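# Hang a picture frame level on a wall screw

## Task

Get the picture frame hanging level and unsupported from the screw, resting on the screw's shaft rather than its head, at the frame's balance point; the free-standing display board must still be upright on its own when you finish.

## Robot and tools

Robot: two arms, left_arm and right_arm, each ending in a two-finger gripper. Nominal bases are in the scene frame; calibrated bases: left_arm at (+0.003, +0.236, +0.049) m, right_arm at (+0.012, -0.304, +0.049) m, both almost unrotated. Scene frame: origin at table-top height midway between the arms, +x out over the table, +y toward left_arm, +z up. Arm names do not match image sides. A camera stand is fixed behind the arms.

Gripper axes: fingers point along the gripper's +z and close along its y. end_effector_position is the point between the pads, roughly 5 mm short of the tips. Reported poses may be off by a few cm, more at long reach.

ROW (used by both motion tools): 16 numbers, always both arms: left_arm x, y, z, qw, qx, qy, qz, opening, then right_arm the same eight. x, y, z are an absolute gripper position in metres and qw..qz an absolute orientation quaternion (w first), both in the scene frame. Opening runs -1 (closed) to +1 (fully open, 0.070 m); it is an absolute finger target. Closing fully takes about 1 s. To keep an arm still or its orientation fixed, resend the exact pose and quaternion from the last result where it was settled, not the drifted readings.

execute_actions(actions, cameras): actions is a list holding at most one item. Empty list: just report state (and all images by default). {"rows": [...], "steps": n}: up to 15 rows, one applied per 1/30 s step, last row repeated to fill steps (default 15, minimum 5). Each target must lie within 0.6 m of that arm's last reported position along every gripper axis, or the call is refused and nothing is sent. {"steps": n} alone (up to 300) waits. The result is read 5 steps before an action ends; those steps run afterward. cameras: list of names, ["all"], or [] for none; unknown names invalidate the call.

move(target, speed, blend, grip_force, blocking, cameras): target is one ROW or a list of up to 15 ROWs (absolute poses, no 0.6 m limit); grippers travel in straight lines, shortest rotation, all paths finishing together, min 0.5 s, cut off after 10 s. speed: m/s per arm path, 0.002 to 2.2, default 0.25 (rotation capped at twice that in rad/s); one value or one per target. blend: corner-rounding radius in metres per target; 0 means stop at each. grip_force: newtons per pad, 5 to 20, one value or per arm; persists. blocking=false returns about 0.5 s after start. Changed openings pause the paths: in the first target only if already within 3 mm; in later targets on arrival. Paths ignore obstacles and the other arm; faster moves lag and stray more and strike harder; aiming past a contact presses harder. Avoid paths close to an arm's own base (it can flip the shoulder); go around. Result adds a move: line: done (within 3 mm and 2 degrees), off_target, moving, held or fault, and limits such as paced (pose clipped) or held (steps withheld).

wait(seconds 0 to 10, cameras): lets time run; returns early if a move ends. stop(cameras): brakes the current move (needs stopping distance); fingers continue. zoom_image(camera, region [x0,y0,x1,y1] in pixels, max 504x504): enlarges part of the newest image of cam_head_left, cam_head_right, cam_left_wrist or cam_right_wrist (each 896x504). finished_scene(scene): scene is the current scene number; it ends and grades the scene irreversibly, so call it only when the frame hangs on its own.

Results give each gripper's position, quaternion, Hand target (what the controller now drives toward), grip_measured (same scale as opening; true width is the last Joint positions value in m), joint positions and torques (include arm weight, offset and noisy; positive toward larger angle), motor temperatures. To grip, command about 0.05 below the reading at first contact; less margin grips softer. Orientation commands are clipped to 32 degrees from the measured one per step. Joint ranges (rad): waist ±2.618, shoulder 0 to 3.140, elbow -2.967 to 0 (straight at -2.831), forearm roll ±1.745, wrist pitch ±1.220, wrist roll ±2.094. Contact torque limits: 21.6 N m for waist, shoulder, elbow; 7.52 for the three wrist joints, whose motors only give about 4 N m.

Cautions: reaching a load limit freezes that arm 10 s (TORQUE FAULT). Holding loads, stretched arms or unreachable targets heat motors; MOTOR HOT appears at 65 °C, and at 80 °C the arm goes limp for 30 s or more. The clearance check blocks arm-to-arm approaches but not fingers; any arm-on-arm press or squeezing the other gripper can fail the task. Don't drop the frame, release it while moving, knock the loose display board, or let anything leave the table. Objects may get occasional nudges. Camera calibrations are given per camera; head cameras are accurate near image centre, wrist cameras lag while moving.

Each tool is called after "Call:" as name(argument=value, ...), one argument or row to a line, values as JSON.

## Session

Call:
execute_actions(
  actions=[],
)

Call:
zoom_image(
  camera="cam_head_left",
  region=[360, 0, 600, 180],
)

Call:
zoom_image(
  camera="cam_head_right",
  region=[340, 0, 580, 180],
)

Scene clock: 0.00 s of 4500.00 s.
left_arm: end_effector_position=(+0.4202, +0.3387, +0.3327) grip_measured=+0.98 end_effector_quat_wxyz=(+0.569, -0.093, +0.773, -0.263) | right_arm: end_effector_position=(+0.0592, +0.1070, +0.2848) grip_measured=+0.98 end_effector_quat_wxyz=(-0.315, +0.854, -0.247, -0.332)
Joint positions: left_arm=[0.682 1.54 -1.063 -1.578 0.957 1.346 0.069] | right_arm=[1.098 1.584 -1.251 0.984 0.989 -1.935 0.069]
Joint torques (N m): no reading
Motor temperatures (°C): left_arm=[30 31 32 32 35 29] | right_arm=[29 30 33 34 38 31]
Hand target: left_arm +0.4202, +0.3387, +0.3327; +0.569, -0.093, +0.773, -0.263 | right_arm +0.0592, +0.1070, +0.2848; -0.315, +0.854, -0.247, -0.332
camera_calibration:
cam_left_wrist: T_world_to_cam=[[-0.138711, -0.855812, 0.498343, 0.185923], [-0.79869, -0.200849, -0.567233, 0.592911], [0.585536, -0.476703, -0.655668, 0.255234], [0, 0, 0, 1]] pos_world=[0.349893, 0.399872, 0.411014]
cam_right_wrist: T_world_to_cam=[[0.659904, 0.664249, 0.35114, -0.209496], [0.748492, -0.621906, -0.230199, 0.0814699], [0.0654668, 0.414735, -0.907584, 0.328533], [0, 0, 0, 1]] pos_world=[0.0557595, 0.0535699, 0.390488]

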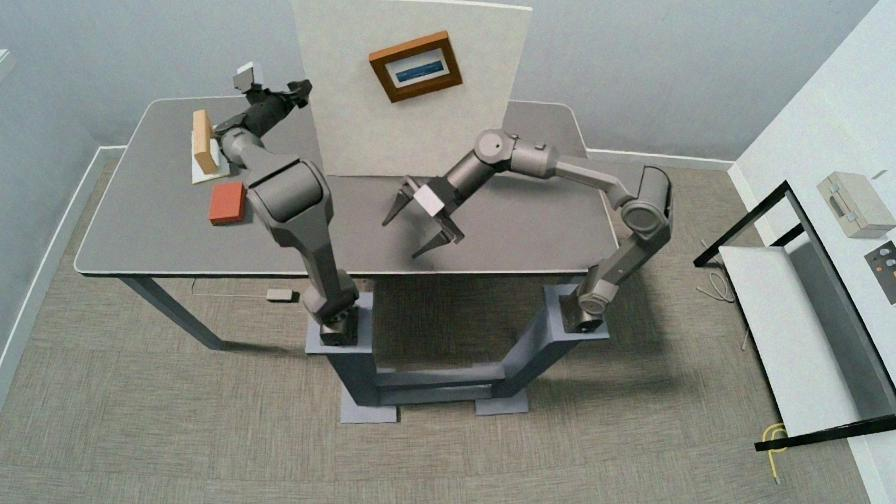

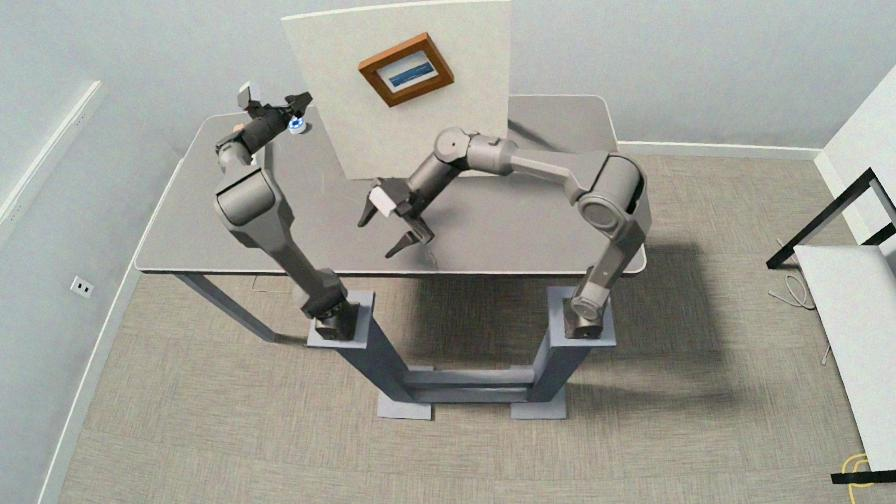

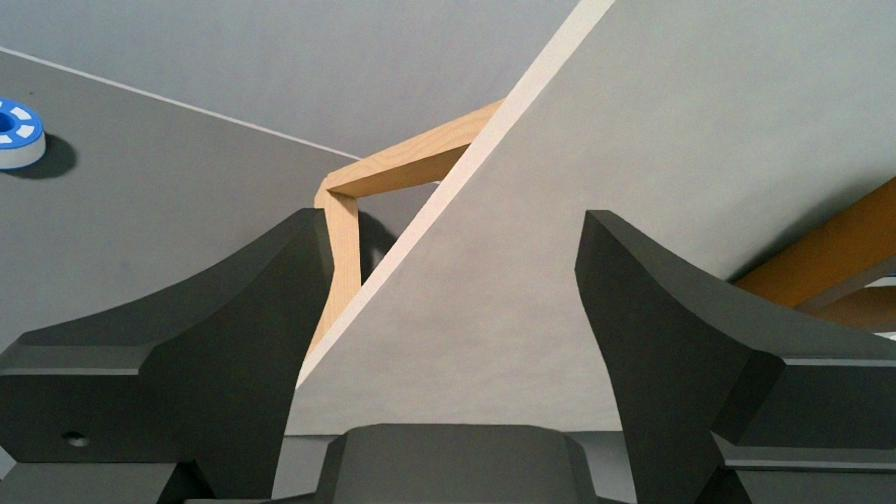

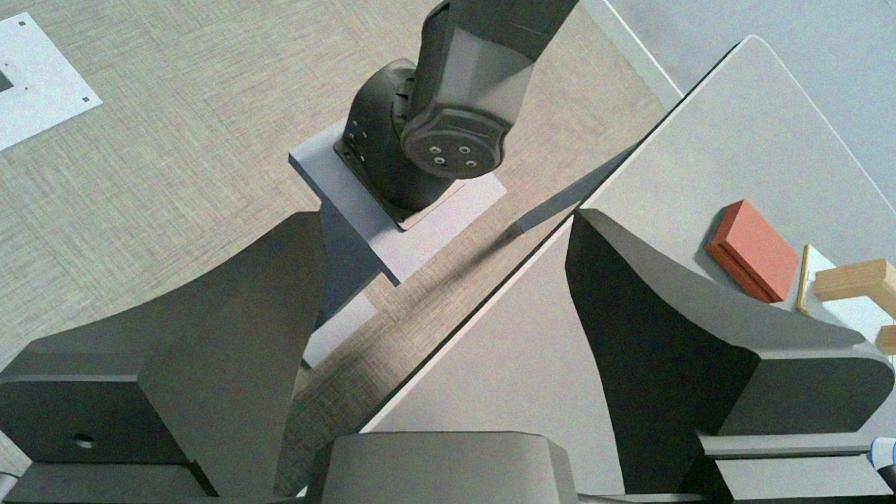

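Scaled by 2.100 from the camera's 896x504 image, which has a finer 1280x720 frame.

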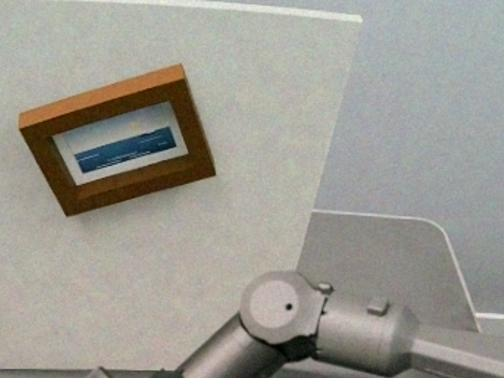

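Scaled by 2.100 from the camera's 896x504 image, which has a finer 1280x720 frame.

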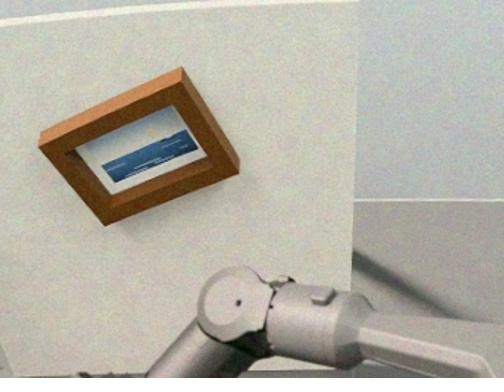

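Call:
zoom_image(
  camera="cam_head_left",
  region=[360, 25, 470, 110],
)

Call:
zoom_image(
  camera="cam_head_right",
  region=[350, 25, 460, 110],
)

Call:
zoom_image(
  camera="cam_left_wrist",
  region=[700, 160, 896, 340],
)

Call:
zoom_image(
  camera="cam_head_left",
  region=[300, 140, 540, 200],
)

Call:
zoom_image(
  camera="cam_head_right",
  region=[320, 140, 560, 200],
)

Scaled by 4.582 from the camera's 896x504 image, which has a finer 1280x720 frame.

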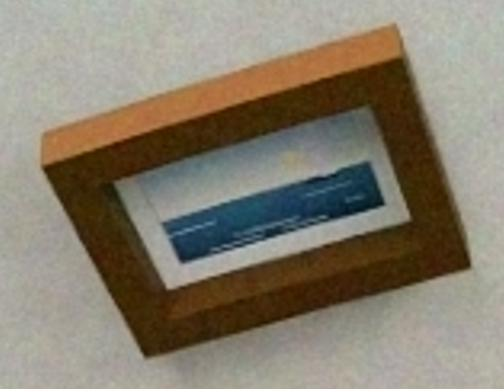

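Scaled by 4.582 from the camera's 896x504 image, which has a finer 1280x720 frame.

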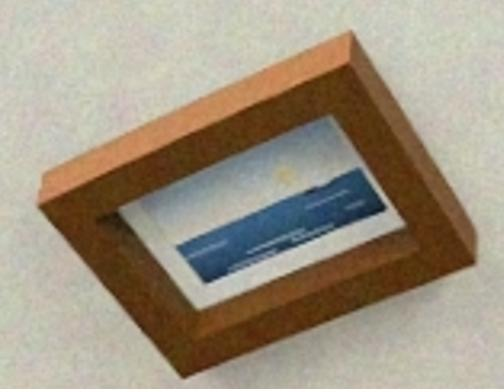

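Scaled by 2.571 from the camera's 896x504 image, which has a finer 1280x720 frame.

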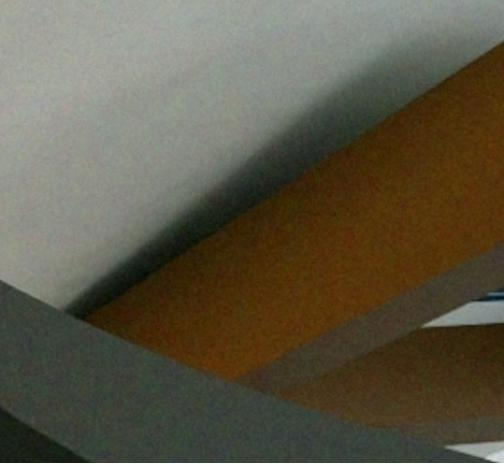

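Scaled by 2.100 from the camera's 896x504 image, which has a finer 1280x720 frame.

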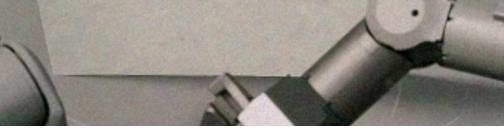

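Scaled by 2.100 from the camera's 896x504 image, which has a finer 1280x720 frame.

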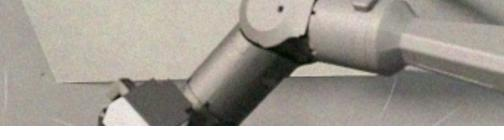

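Call:
move(
  target=[
    [0.36,0.31,0.39,0.569,-0.093,0.773,-0.263,0.98,0.20,-0.05,0.32,-0.315,0.854,-0.247,-0.332,0.98],
    [0.36,0.15,0.51,0.576,0.031,0.815,-0.055,0.98,0.33,-0.33,0.28,0.266,-0.127,0.954,0.046,0.98],
    [0.405,0.06,0.53,0.576,0.031,0.815,-0.055,0.98,0.33,-0.33,0.28,0.266,-0.127,0.954,0.046,0.98],
  ],
  speed=[0.35,0.5,0.3],
  blend=[0.04,0.03,0],
  cameras=["all"],
)

Call:
zoom_image(
  camera="cam_left_wrist",
  region=[270, 250, 620, 440],
)

Call:
zoom_image(
  camera="cam_left_wrist",
  region=[360, 250, 520, 350],
)

Scene clock: 9.30 s of 4500.00 s.
left_arm: end_effector_position=(+0.4051, +0.0599, +0.5299) grip_measured=+0.98 end_effector_quat_wxyz=(+0.576, +0.031, +0.815, -0.055) | right_arm: end_effector_position=(+0.3299, -0.3301, +0.2800) grip_measured=+0.98 end_effector_quat_wxyz=(+0.266, -0.127, +0.954, +0.046)
Joint positions: left_arm=[-0.649 1.585 -2.048 0.585 1.019 -0.579 0.069] | right_arm=[-0.258 1.313 -1.198 0.328 1.096 -0.631 0.069]
Joint torques (N m): left_arm=[0.34 -6.27 -2.04 0.18 -1.3 -0.01] | right_arm=[-0.52 -3.7 -4.08 0.38 -0.25 -0.12]
Hand target: left_arm +0.4050, +0.0600, +0.5300; +0.576, +0.031, +0.815, -0.055 | right_arm +0.3300, -0.3300, +0.2800; +0.266, -0.127, +0.954, +0.046
Off the commanded pose: left_arm 0.000 m, 0 deg | right_arm 0.000 m, 0 deg.
Kept back: nothing.
move: done
camera_calibration:
cam_left_wrist: T_world_to_cam=[[-0.0953314, -0.99482, 0.0352894, 0.083078], [-0.801645, 0.0557063, -0.5952, 0.637434], [0.590151, -0.0850308, -0.802803, 0.313191], [0, 0, 0, 1]] pos_world=[0.334086, 0.0737694, 0.627899]
cam_right_wrist: T_world_to_cam=[[0.229416, -0.97282, -0.0314562, -0.387329], [-0.966506, -0.231509, 0.110768, 0.205143], [-0.11504, 0.00499067, -0.993348, 0.436114], [0, 0, 0, 1]] pos_world=[0.337301, -0.331485, 0.398306]

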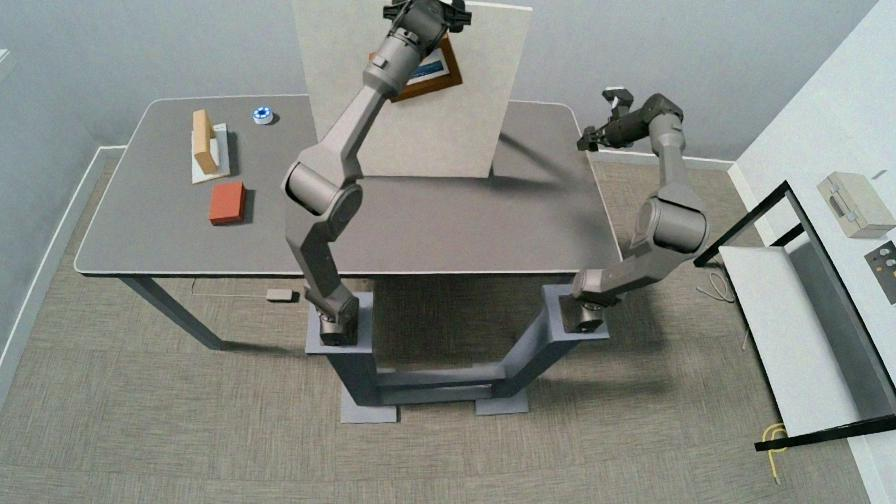

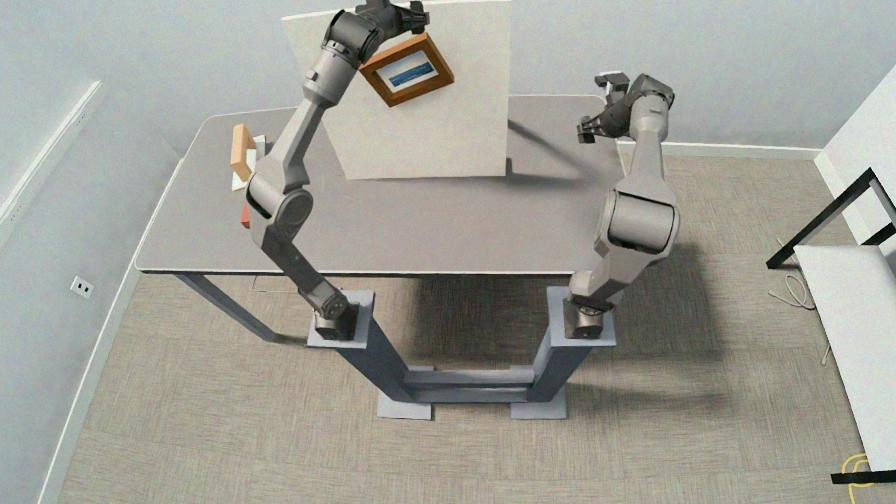

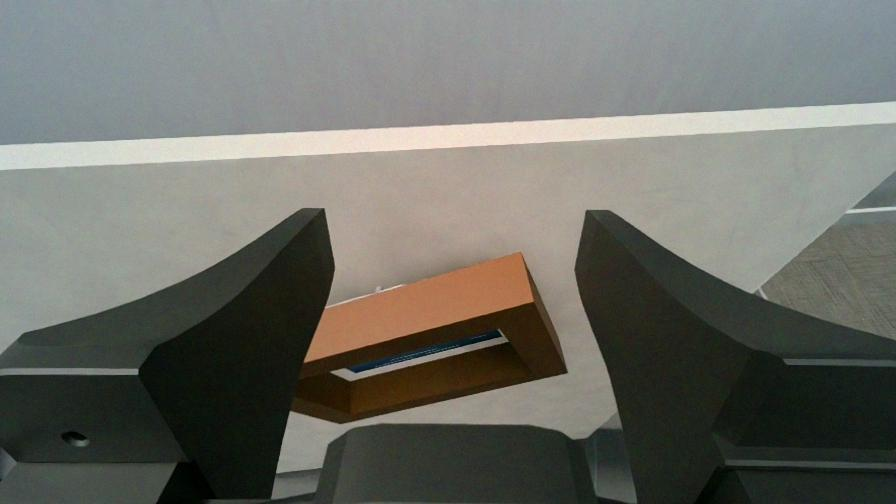

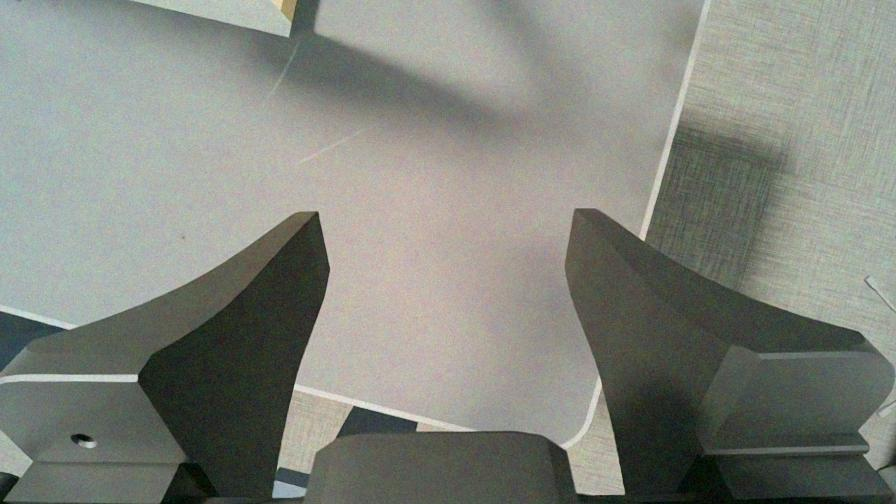

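Scaled by 1.440 from the camera's 896x504 image, which has a finer 1280x720 frame.

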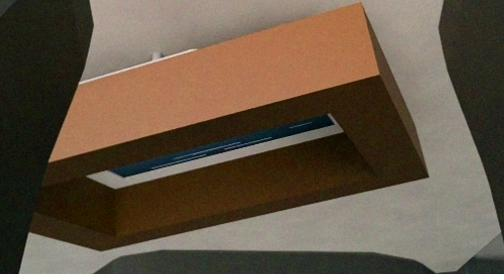

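Scaled by 3.150 from the camera's 896x504 image, which has a finer 1280x720 frame.

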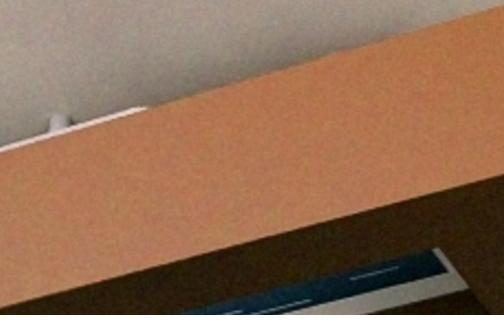

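Call:
move(
  target=[
    [0.335,0.075,0.50,0.576,0.031,0.815,-0.055,0.4,0.33,-0.33,0.28,0.266,-0.127,0.954,0.046,0.98],
    [0.345,0.097,0.430,0.6464,0.4026,0.5327,0.3689,0.4,0.33,-0.33,0.28,0.266,-0.127,0.954,0.046,0.98],
  ],
  blend=0.02,
  speed=0.4,
  cameras=["cam_left_wrist","cam_head_left"],
)

Scene clock: 14.27 s of 4500.00 s.
left_arm: end_effector_position=(+0.3448, +0.0969, +0.4307) grip_measured=+0.40 end_effector_quat_wxyz=(+0.609, +0.421, +0.570, +0.356) | right_arm: end_effector_position=(+0.3299, -0.3301, +0.2800) grip_measured=+0.98 end_effector_quat_wxyz=(+0.266, -0.127, +0.954, +0.046)
Joint positions: left_arm=[-0.758 1.135 -0.912 1.739 0.667 -0.621 0.049] | right_arm=[-0.258 1.313 -1.198 0.328 1.096 -0.631 0.069]
Joint torques (N m): left_arm=[-0.02 -4.08 -2.8 0.36 0.22 -0.23] | right_arm=[-0.51 -4.66 -3.63 0.38 -0.25 -0.13]
Hand target: left_arm +0.3449, +0.0970, +0.4303; +0.609, +0.421, +0.570, +0.356 | right_arm +0.3300, -0.3300, +0.2800; +0.266, -0.127, +0.954, +0.046
Off the commanded pose: left_arm 0.001 m, 7 deg | right_arm 0.000 m, 0 deg.
joint sent to its limit (left arm) — joint 4 (forearm roll), upper limit.
Kept back: nothing.
move: off_target (left_arm)
camera_calibration:
cam_left_wrist: T_world_to_cam=[[-0.0222258, -0.383557, -0.92325, 0.446007], [-0.476352, 0.815976, -0.327524, 0.226832], [0.878974, 0.432512, -0.200844, -0.136804], [0, 0, 0, 1]] pos_world=[0.238212, 0.0451491, 0.458593]
Images, in order (width x height): cam_head_left 896x504, cam_left_wrist 896x504.

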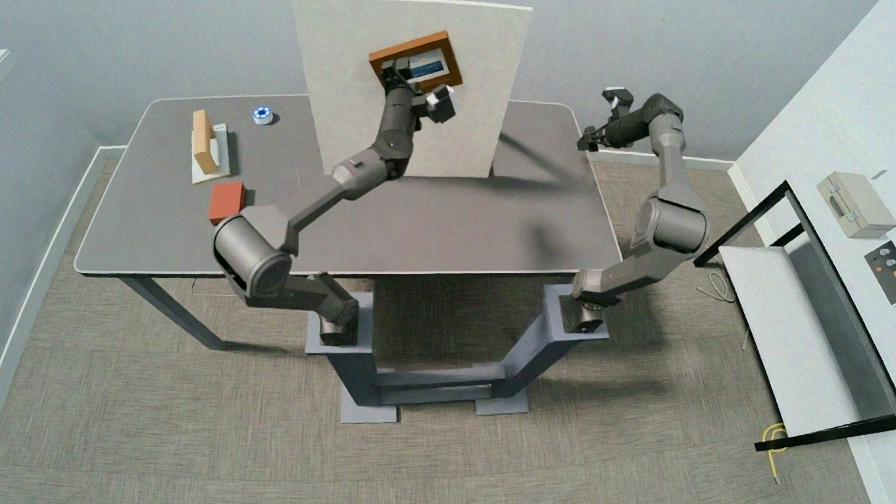

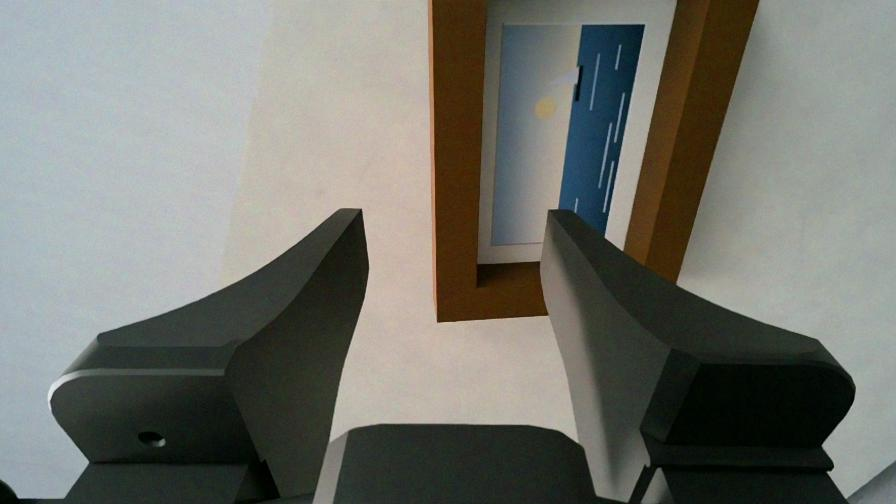

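Call:
move(
  target=[0.408,0.094,0.429,0.6322,0.4121,0.5495,0.3582,0.3,0.33,-0.33,0.28,0.266,-0.127,0.954,0.046,0.98],
  speed=0.15,
  grip_force=10,
  cameras=["cam_left_wrist"],
)

Scene clock: 16.70 s of 4500.00 s.
left_arm: end_effector_position=(+0.4088, +0.0938, +0.4287) grip_measured=+0.30 end_effector_quat_wxyz=(+0.595, +0.429, +0.585, +0.346) | right_arm: end_effector_position=(+0.3299, -0.3301, +0.2800) grip_measured=+0.98 end_effector_quat_wxyz=(+0.266, -0.127, +0.954, +0.046)
Joint positions: left_arm=[-0.568 1.326 -1.094 1.739 0.475 -0.626 0.046] | right_arm=[-0.258 1.313 -1.198 0.328 1.096 -0.631 0.069]
Joint torques (N m): left_arm=[-0.41 -5.61 -2.49 0.23 0.38 -0.07] | right_arm=[-0.45 -4.61 -3.62 0.39 -0.25 -0.12]
Hand target: left_arm +0.4079, +0.0940, +0.4293; +0.595, +0.428, +0.585, +0.346 | right_arm +0.3300, -0.3300, +0.2800; +0.266, -0.127, +0.954, +0.046
Off the commanded pose: left_arm 0.001 m, 6 deg | right_arm 0.000 m, 0 deg.
joint sent to its limit (left arm) — joint 4 (forearm roll), upper limit.
Kept back: nothing.
grip_force (N): 10, 10
move: off_target (left_arm)
camera_calibration:
cam_left_wrist: T_world_to_cam=[[-0.0660966, -0.384427, -0.920786, 0.46142], [-0.494445, 0.814159, -0.304418, 0.256827], [0.866692, 0.435157, -0.243891, -0.168825], [0, 0, 0, 1]] pos_world=[0.303804, 0.04175, 0.461877]
Images, in order (width x height): cam_left_wrist 896x504.

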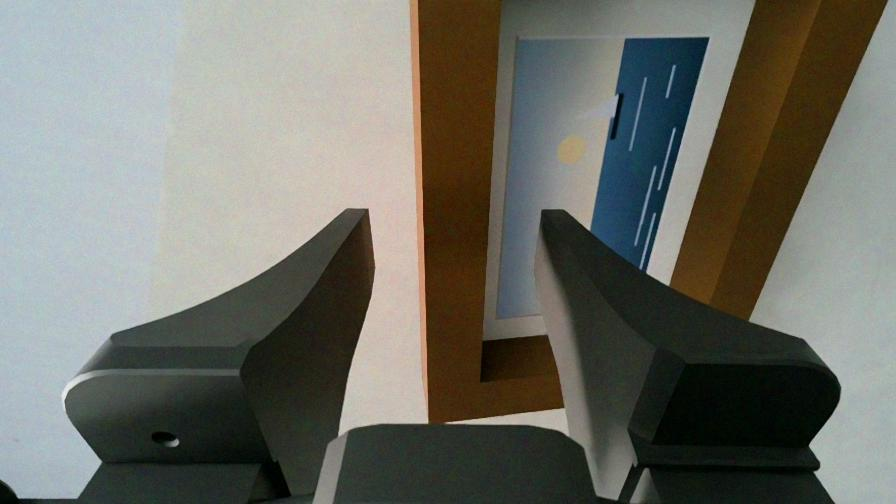

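Call:
move(
  target=[0.4208,0.0937,0.4300,0.5923,0.3861,0.5923,0.3861,0.22,0.33,-0.33,0.28,0.266,-0.127,0.954,0.046,0.98],
  speed=0.1,
  cameras=["cam_left_wrist"],
)

Scene clock: 19.50 s of 4500.00 s.
left_arm: end_effector_position=(+0.4209, +0.0936, +0.4302) grip_measured=+0.22 end_effector_quat_wxyz=(+0.582, +0.390, +0.603, +0.383) | right_arm: end_effector_position=(+0.3299, -0.3301, +0.2800) grip_measured=+0.98 end_effector_quat_wxyz=(+0.266, -0.127, +0.954, +0.046)
Joint positions: left_arm=[-0.631 1.408 -1.156 1.739 0.655 -0.648 0.043] | right_arm=[-0.258 1.313 -1.198 0.328 1.096 -0.631 0.069]
Joint torques (N m): left_arm=[-0.26 -5.15 -3.36 0.6 0.02 -0.18] | right_arm=[-0.52 -4.65 -3.58 0.39 -0.26 -0.12]
Hand target: left_arm +0.4208, +0.0936, +0.4302; +0.582, +0.390, +0.603, +0.382 | right_arm +0.3300, -0.3300, +0.2800; +0.266, -0.127, +0.954, +0.046
Off the commanded pose: left_arm 0.000 m, 2 deg | right_arm 0.000 m, 0 deg.
joint sent to its limit (left arm) — joint 4 (forearm roll), upper limit.
Kept back: nothing.
grip_force (N): 10, 10
move: done
camera_calibration:
cam_left_wrist: T_world_to_cam=[[-0.0015247, -0.392599, -0.919708, 0.436581], [-0.576033, 0.752139, -0.320113, 0.310285], [0.817425, 0.529295, -0.227297, -0.174109], [0, 0, 0, 1]] pos_world=[0.321721, 0.0301791, 0.46128]
Images, in order (width x height): cam_left_wrist 896x504.

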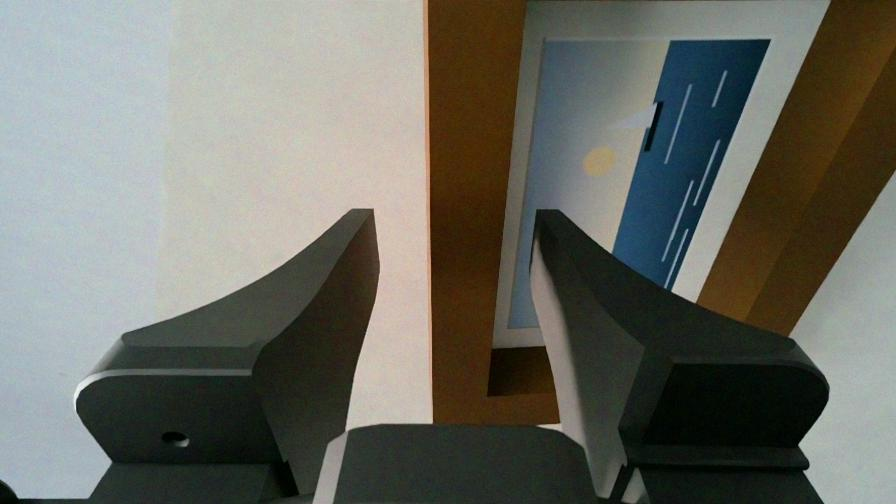

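Call:
move(
  target=[
    [0.4215,0.093,0.4285,0.5923,0.3861,0.5923,0.3861,0.22,0.33,-0.33,0.28,0.266,-0.127,0.954,0.046,0.98],
    [0.4215,0.093,0.4285,0.5923,0.3861,0.5923,0.3861,-0.55,0.33,-0.33,0.28,0.266,-0.127,0.954,0.046,0.98],
  ],
  speed=0.06,
  cameras=["cam_left_wrist"],
)

Scene clock: 21.27 s of 4500.00 s.
left_arm: end_effector_position=(+0.4216, +0.0927, +0.4286) grip_measured=-0.46 end_effector_quat_wxyz=(+0.581, +0.391, +0.603, +0.382) | right_arm: end_effector_position=(+0.3299, -0.3301, +0.2800) grip_measured=+0.98 end_effector_quat_wxyz=(+0.266, -0.127, +0.954, +0.046)
Joint positions: left_arm=[-0.632 1.412 -1.156 1.739 0.655 -0.65 0.019] | right_arm=[-0.258 1.313 -1.198 0.328 1.096 -0.631 0.069]
Joint torques (N m): left_arm=[-0.35 -5.09 -3.19 0.54 0.29 -0.21] | right_arm=[-0.47 -4.67 -3.59 0.38 -0.26 -0.12]
Hand target: left_arm +0.4215, +0.0929, +0.4287; +0.581, +0.390, +0.604, +0.382 | right_arm +0.3300, -0.3300, +0.2800; +0.266, -0.127, +0.954, +0.046
Off the commanded pose: left_arm 0.000 m, 2 deg | right_arm 0.000 m, 0 deg.
joint sent to its limit (left arm) — joint 4 (forearm roll), upper limit.
Kept back: nothing.
grip_force (N): 10, 10
move: done
camera_calibration:
cam_left_wrist: T_world_to_cam=[[-0.00461405, -0.392299, -0.919826, 0.436075], [-0.576439, 0.752675, -0.318119, 0.310146], [0.817127, 0.528756, -0.229609, -0.173325], [0, 0, 0, 1]] pos_world=[0.322421, 0.029279, 0.459979]
Images, in order (width x height): cam_left_wrist 896x504.

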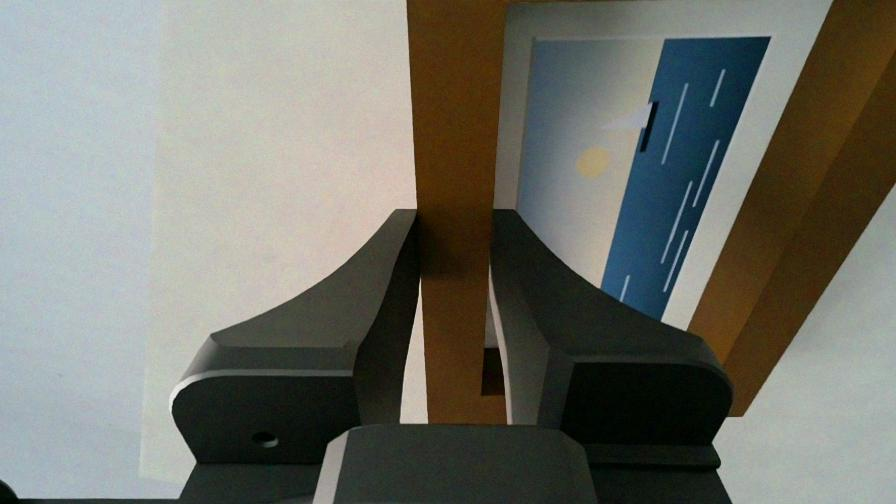

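Call:
move(
  target=[
    [0.4212,0.093,0.4355,0.5923,0.3861,0.5923,0.3861,-0.55,0.33,-0.33,0.28,0.266,-0.127,0.954,0.046,0.98],
    [0.4205,0.0735,0.4370,0.5,0.5,0.5,0.5,-0.55,0.33,-0.33,0.28,0.266,-0.127,0.954,0.046,0.98],
  ],
  speed=[0.05,0.12],
  blend=0.003,
  cameras=["cam_left_wrist","cam_head_left","cam_head_right"],
)

Scene clock: 25.83 s of 4500.00 s.
left_arm: end_effector_position=(+0.4205, +0.0737, +0.4373) grip_measured=-0.46 end_effector_quat_wxyz=(+0.497, +0.502, +0.503, +0.498) | right_arm: end_effector_position=(+0.3299, -0.3301, +0.2800) grip_measured=+0.98 end_effector_quat_wxyz=(+0.266, -0.127, +0.954, +0.046)
Joint positions: left_arm=[-0.692 1.447 -1.204 1.739 0.712 -0.227 0.019] | right_arm=[-0.258 1.313 -1.198 0.328 1.096 -0.631 0.069]
Joint torques (N m): left_arm=[-0.45 -5.76 -4.49 0.99 0.47 -0.16] | right_arm=[-0.44 -4.61 -3.59 0.39 -0.27 -0.13]
Hand target: left_arm +0.4205, +0.0735, +0.4372; +0.497, +0.502, +0.503, +0.498 | right_arm +0.3300, -0.3300, +0.2800; +0.266, -0.127, +0.954, +0.046
Off the commanded pose: left_arm 0.000 m, 1 deg | right_arm 0.000 m, 0 deg.
joint sent to its limit (left arm) — joint 4 (forearm roll), upper limit.
Kept back: nothing.
grip_force (N): 10, 10
move: done
camera_calibration:
cam_left_wrist: T_world_to_cam=[[0.0136555, 0.0120247, -0.999834, 0.434206], [-0.562422, 0.826847, 0.00226283, 0.175122], [0.826737, 0.562298, 0.0180539, -0.275259], [0, 0, 0, 1]] pos_world=[0.32013, 0.00475768, 0.438708]
Images, in order (width x height): cam_head_left 896x504, cam_head_right 896x504, cam_left_wrist 896x504.

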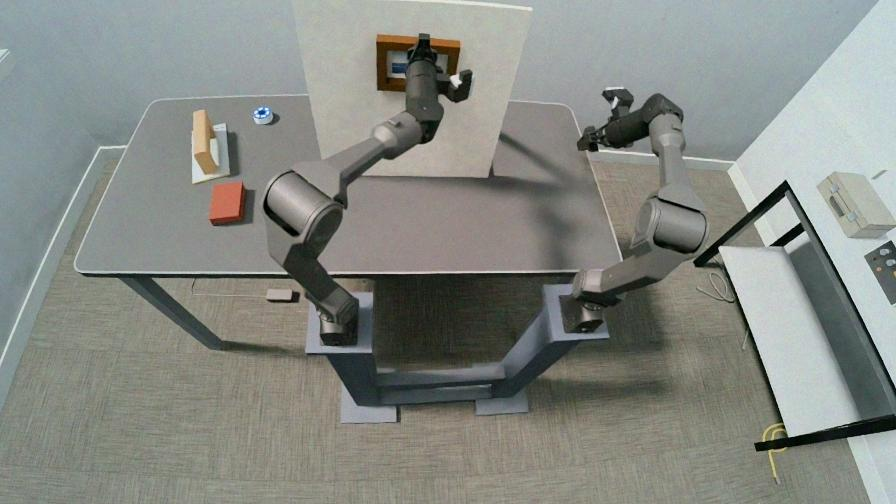

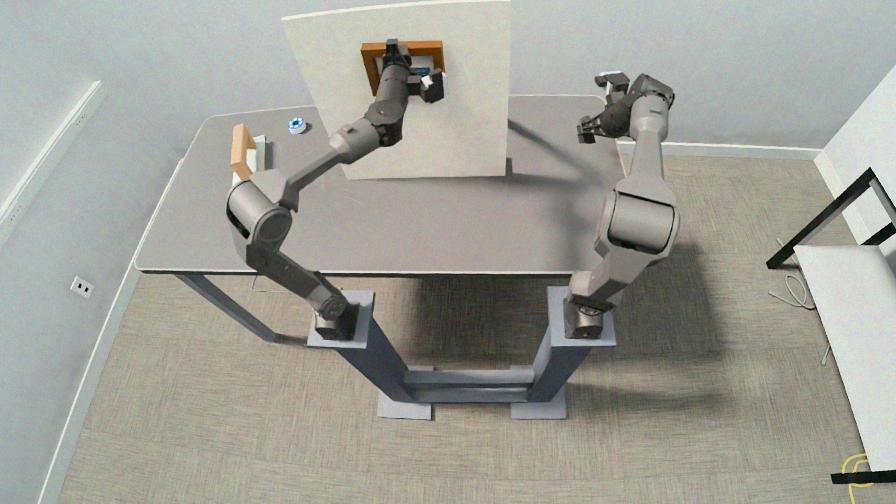

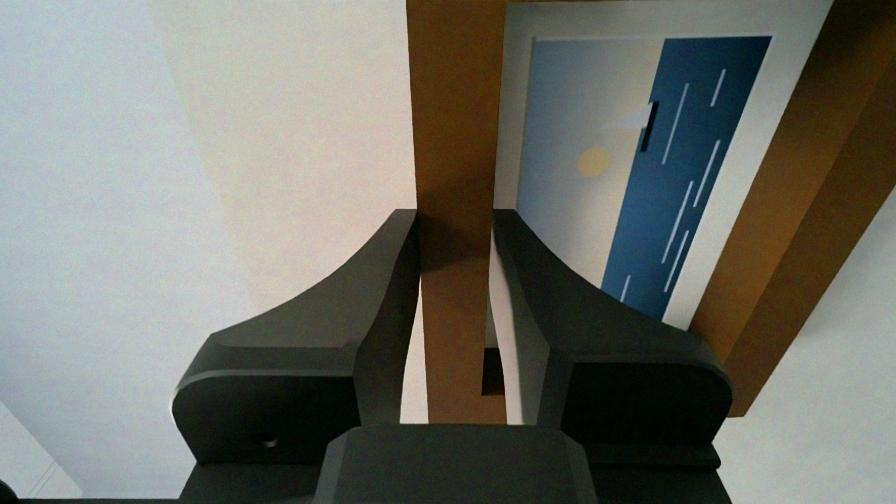

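Call:
move(
  target=[0.4205,0.0735,0.4290,0.5,0.5,0.5,0.5,-0.55,0.33,-0.33,0.28,0.266,-0.127,0.954,0.046,0.98],
  speed=0.03,
)

Call:
move(
  target=[0.4205,0.0735,0.4260,0.5,0.5,0.5,0.5,-0.55,0.33,-0.33,0.28,0.266,-0.127,0.954,0.046,0.98],
  speed=0.02,
)

Scene clock: 26.80 s of 4500.00 s.
left_arm: end_effector_position=(+0.4203, +0.0734, +0.4301) grip_measured=-0.46 end_effector_quat_wxyz=(+0.493, +0.504, +0.507, +0.495) | right_arm: end_effector_position=(+0.3299, -0.3301, +0.2800) grip_measured=+0.98 end_effector_quat_wxyz=(+0.266, -0.127, +0.954, +0.046)
Joint positions: left_arm=[-0.694 1.45 -1.189 1.739 0.717 -0.241 0.019] | right_arm=[-0.258 1.313 -1.198 0.328 1.096 -0.631 0.069]
Joint torques (N m): left_arm=[0.25 -5.31 -2.96 0.82 0.73 -0.2] | right_arm=[-0.48 -4.63 -3.58 0.39 -0.27 -0.12]
Hand target: left_arm +0.4205, +0.0735, +0.4292; +0.493, +0.504, +0.507, +0.496 | right_arm +0.3300, -0.3300, +0.2800; +0.266, -0.127, +0.954, +0.046
Off the commanded pose: left_arm 0.001 m, 1 deg | right_arm 0.000 m, 0 deg.
joint read past its limit (left arm) — joint 4 (forearm roll), upper limit.
joint sent to its limit (left arm) — joint 4 (forearm roll), upper limit.
Kept back: nothing.
grip_force (N): 10, 10
move: done

Scene clock: 27.63 s of 4500.00 s.
left_arm: end_effector_position=(+0.4199, +0.0731, +0.4286) grip_measured=-0.46 end_effector_quat_wxyz=(+0.493, +0.504, +0.508, +0.494) | right_arm: end_effector_position=(+0.3299, -0.3301, +0.2800) grip_measured=+0.98 end_effector_quat_wxyz=(+0.266, -0.127, +0.954, +0.046)
Joint positions: left_arm=[-0.696 1.45 -1.185 1.739 0.719 -0.246 0.019] | right_arm=[-0.258 1.313 -1.198 0.328 1.096 -0.631 0.069]
Joint torques (N m): left_arm=[2.49 -2.48 2.19 0.55 0.97 -0.34] | right_arm=[-0.46 -4.62 -3.64 0.39 -0.27 -0.12]
Hand target: left_arm +0.4205, +0.0734, +0.4262; +0.491, +0.505, +0.509, +0.495 | right_arm +0.3300, -0.3300, +0.2800; +0.266, -0.127, +0.954, +0.046
Off the commanded pose: left_arm 0.003 m, 1 deg | right_arm 0.000 m, 0 deg.
joint read past its limit (left arm) — joint 4 (forearm roll), upper limit.
joint sent to its limit (left arm) — joint 4 (forearm roll), upper limit.
Kept back: nothing.
grip_force (N): 10, 10
move: done

Call:
move(
  target=[
    [0.4205,0.0735,0.4288,0.493,0.504,0.507,0.495,-0.55,0.33,-0.33,0.28,0.266,-0.127,0.954,0.046,0.98],
    [0.4205,0.0735,0.4288,0.493,0.504,0.507,0.495,-0.34,0.33,-0.33,0.28,0.266,-0.127,0.954,0.046,0.98],
  ],
  speed=0.03,
  cameras=["cam_left_wrist"],
)

Scene clock: 29.07 s of 4500.00 s.
left_arm: end_effector_position=(+0.4217, +0.0744, +0.4260) grip_measured=-0.34 end_effector_quat_wxyz=(+0.490, +0.506, +0.509, +0.495) | right_arm: end_effector_position=(+0.3299, -0.3301, +0.2800) grip_measured=+0.98 end_effector_quat_wxyz=(+0.266, -0.127, +0.954, +0.046)
Joint positions: left_arm=[-0.691 1.454 -1.184 1.738 0.717 -0.243 0.023] | right_arm=[-0.258 1.313 -1.198 0.328 1.096 -0.631 0.069]
Joint torques (N m): left_arm=[-0.69 -6.06 -3.85 0.45 0.1 -0.08] | right_arm=[-0.48 -4.64 -3.6 0.38 -0.27 -0.12]
Hand target: left_arm +0.4205, +0.0735, +0.4288; +0.493, +0.504, +0.508, +0.495 | right_arm +0.3300, -0.3300, +0.2800; +0.266, -0.127, +0.954, +0.046
Off the commanded pose: left_arm 0.003 m, 0 deg | right_arm 0.000 m, 0 deg.
joint sent to its limit (left arm) — joint 4 (forearm roll), upper limit.
Kept back: nothing.
grip_force (N): 10, 10
move: done
camera_calibration:
cam_left_wrist: T_world_to_cam=[[-0.00644572, 0.0137265, -0.999885, 0.431264], [-0.567604, 0.823166, 0.0149596, 0.172332], [0.823277, 0.567635, 0.00248533, -0.268723], [0, 0, 0, 1]] pos_world=[0.321829, 0.00475882, 0.429304]
Images, in order (width x height): cam_left_wrist 896x504.

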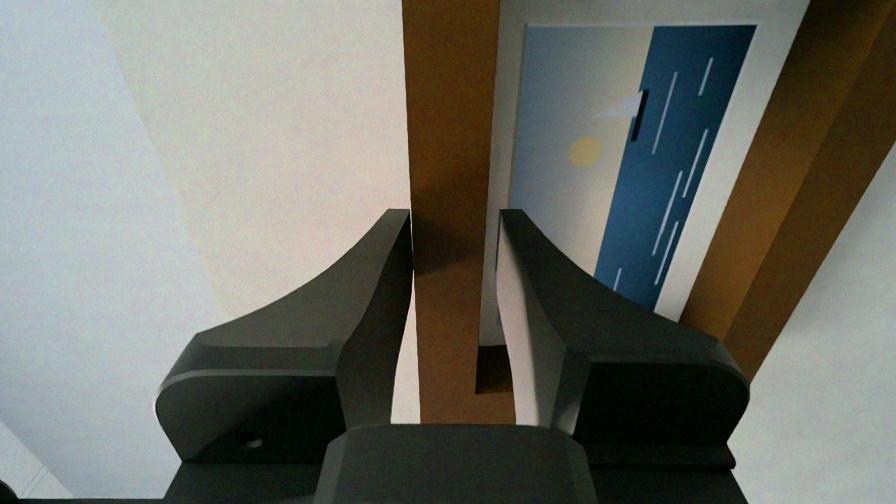

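Call:
move(
  target=[0.4205,0.0740,0.4285,0.493,0.504,0.507,0.495,-0.1,0.33,-0.33,0.28,0.266,-0.127,0.954,0.046,0.98],
  speed=0.03,
  cameras=["cam_left_wrist"],
)

Scene clock: 30.20 s of 4500.00 s.
left_arm: end_effector_position=(+0.4205, +0.0739, +0.4287) grip_measured=-0.10 end_effector_quat_wxyz=(+0.493, +0.504, +0.508, +0.495) | right_arm: end_effector_position=(+0.3299, -0.3301, +0.2800) grip_measured=+0.98 end_effector_quat_wxyz=(+0.266, -0.127, +0.954, +0.046)
Joint positions: left_arm=[-0.693 1.45 -1.186 1.738 0.715 -0.243 0.032] | right_arm=[-0.258 1.313 -1.198 0.328 1.096 -0.631 0.069]
Joint torques (N m): left_arm=[0.73 -6.62 -2.45 0.64 0.05 -0.13] | right_arm=[-0.46 -4.65 -3.6 0.38 -0.28 -0.12]
Hand target: left_arm +0.4205, +0.0740, +0.4286; +0.493, +0.505, +0.508, +0.495 | right_arm +0.3300, -0.3300, +0.2800; +0.266, -0.127, +0.954, +0.046
Off the commanded pose: left_arm 0.000 m, 0 deg | right_arm 0.000 m, 0 deg.
joint sent to its limit (left arm) — joint 4 (forearm roll), upper limit.
Kept back: nothing.
grip_force (N): 10, 10
move: done
camera_calibration:
cam_left_wrist: T_world_to_cam=[[-0.00182228, 0.00950935, -0.999953, 0.432321], [-0.564688, 0.825257, 0.0088771, 0.173209], [0.825303, 0.564677, 0.00386596, -0.26867], [0, 0, 0, 1]] pos_world=[0.320331, 0.00465885, 0.431802]
Images, in order (width x height): cam_left_wrist 896x504.

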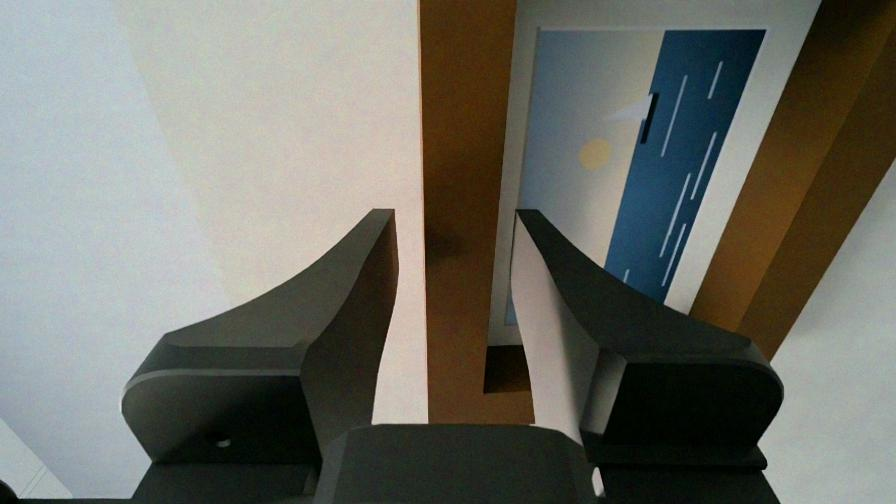

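Call:
zoom_image(
  camera="cam_left_wrist",
  region=[380, 0, 540, 200],
)

Call:
zoom_image(
  camera="cam_left_wrist",
  region=[380, 230, 540, 430],
)

Scaled by 2.520 from the camera's 896x504 image, which has a finer 1280x720 frame.

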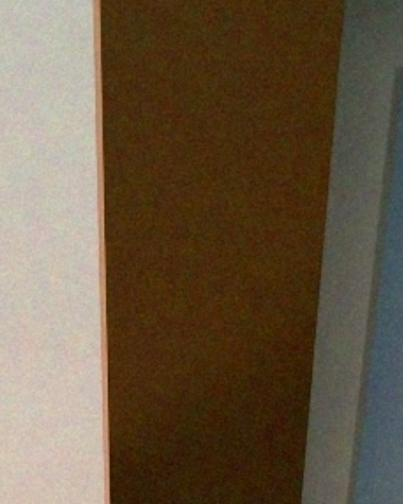

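Scaled by 2.520 from the camera's 896x504 image, which has a finer 1280x720 frame.

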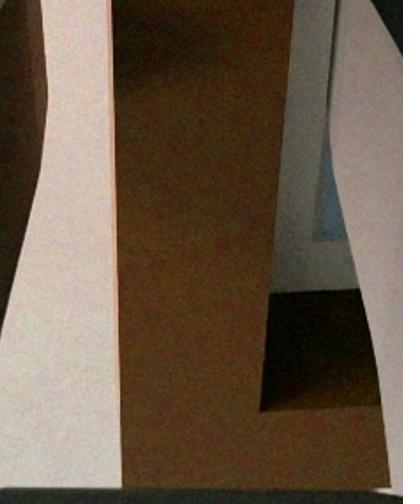

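Call:
move(
  target=[
    [0.4200,0.0740,0.4285,0.493,0.504,0.507,0.495,0.25,0.33,-0.33,0.28,0.266,-0.127,0.954,0.046,0.98],
    [0.36,0.076,0.4285,0.493,0.504,0.507,0.495,0.25,0.33,-0.33,0.28,0.266,-0.127,0.954,0.046,0.98],
    [0.28,0.16,0.36,0.493,0.504,0.507,0.495,0.25,0.33,-0.33,0.28,0.266,-0.127,0.954,0.046,0.98],
  ],
  blend=[0.0,0.02,0.0],
  speed=[0.05,0.15,0.35],
  cameras=["cam_left_wrist","cam_head_left","cam_head_right"],
)

Scene clock: 33.87 s of 4500.00 s.
left_arm: end_effector_position=(+0.2796, +0.1602, +0.3603) grip_measured=+0.25 end_effector_quat_wxyz=(+0.494, +0.504, +0.507, +0.495) | right_arm: end_effector_position=(+0.3299, -0.3301, +0.2800) grip_measured=+0.98 end_effector_quat_wxyz=(+0.266, -0.127, +0.954, +0.046)
Joint positions: left_arm=[-0.952 0.869 -0.506 1.735 0.981 -0.321 0.044] | right_arm=[-0.258 1.313 -1.198 0.328 1.096 -0.631 0.069]
Joint torques (N m): left_arm=[0.69 -0.43 -3.37 0.54 0.15 -0.03] | right_arm=[-0.44 -4.63 -3.58 0.39 -0.28 -0.12]
Hand target: left_arm +0.2800, +0.1600, +0.3600; +0.493, +0.504, +0.507, +0.495 | right_arm +0.3300, -0.3300, +0.2800; +0.266, -0.127, +0.954, +0.046
Off the commanded pose: left_arm 0.001 m, 0 deg | right_arm 0.000 m, 0 deg.
Kept back: nothing.
grip_force (N): 10, 10
move: done
camera_calibration:
cam_left_wrist: T_world_to_cam=[[0.00213174, 0.00946796, -0.999953, 0.361742], [-0.563562, 0.826047, 0.00661993, 0.0234426], [0.826071, 0.563521, 0.0070967, -0.20203], [0, 0, 0, 1]] pos_world=[0.179331, 0.0910585, 0.363003]
Images, in order (width x height): cam_head_left 896x504, cam_head_right 896x504, cam_left_wrist 896x504.

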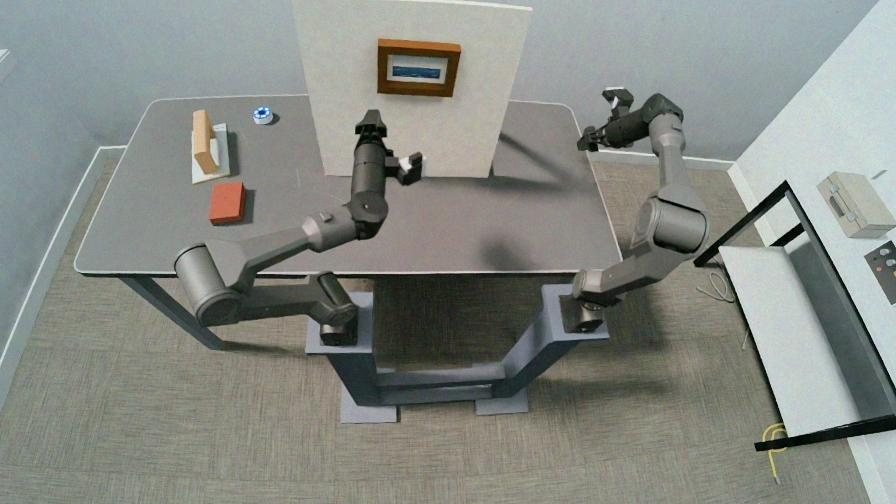

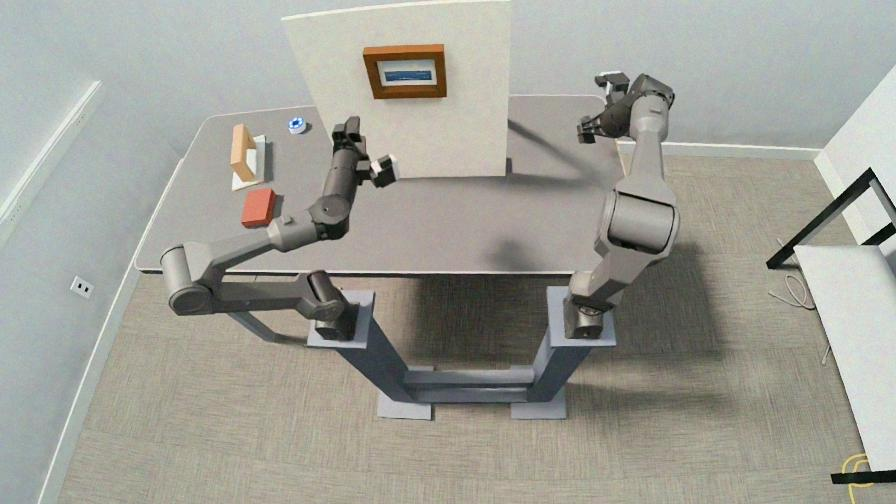

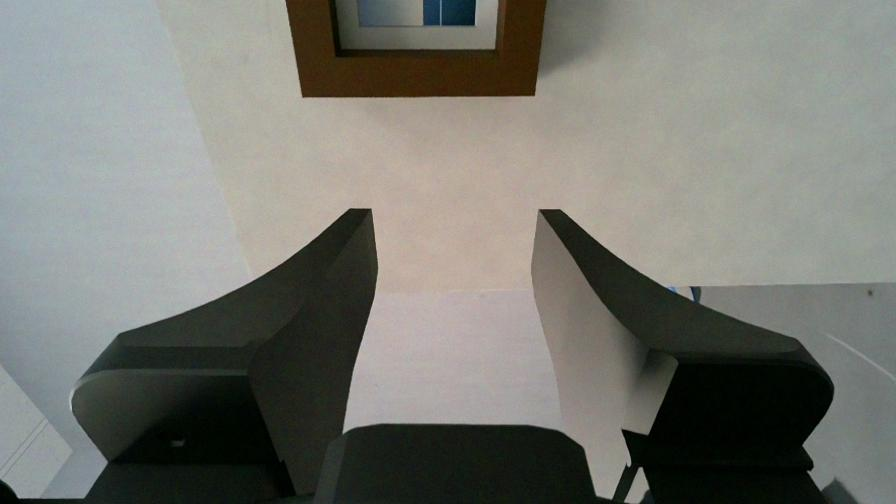

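Call:
zoom_image(
  camera="cam_head_left",
  region=[360, 0, 480, 110],
)

Call:
zoom_image(
  camera="cam_head_right",
  region=[350, 0, 470, 110],
)

Call:
zoom_image(
  camera="cam_left_wrist",
  region=[280, 0, 560, 110],
)

Call:
zoom_image(
  camera="cam_left_wrist",
  region=[640, 240, 896, 330],
)

Scaled by 4.200 from the camera's 896x504 image, which has a finer 1280x720 frame.

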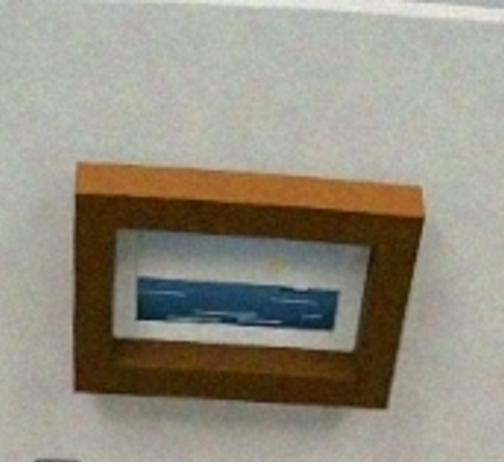

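Scaled by 4.200 from the camera's 896x504 image, which has a finer 1280x720 frame.

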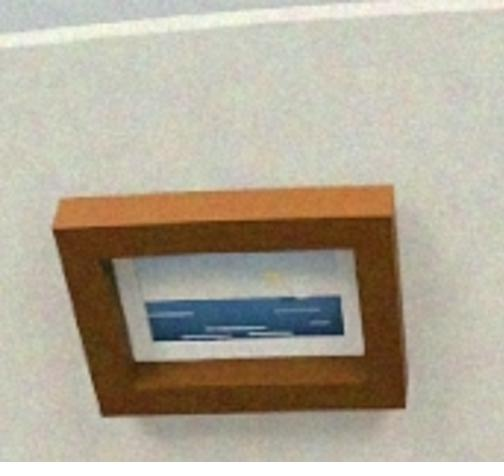

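Scaled by 1.800 from the camera's 896x504 image, which has a finer 1280x720 frame.

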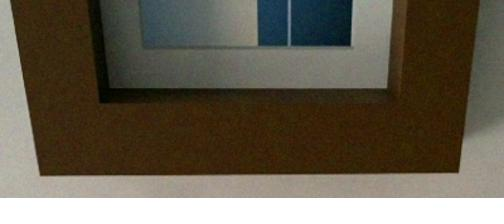

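Scaled by 1.969 from the camera's 896x504 image, which has a finer 1280x720 frame.

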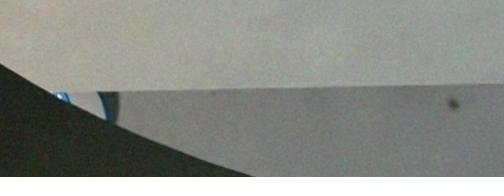

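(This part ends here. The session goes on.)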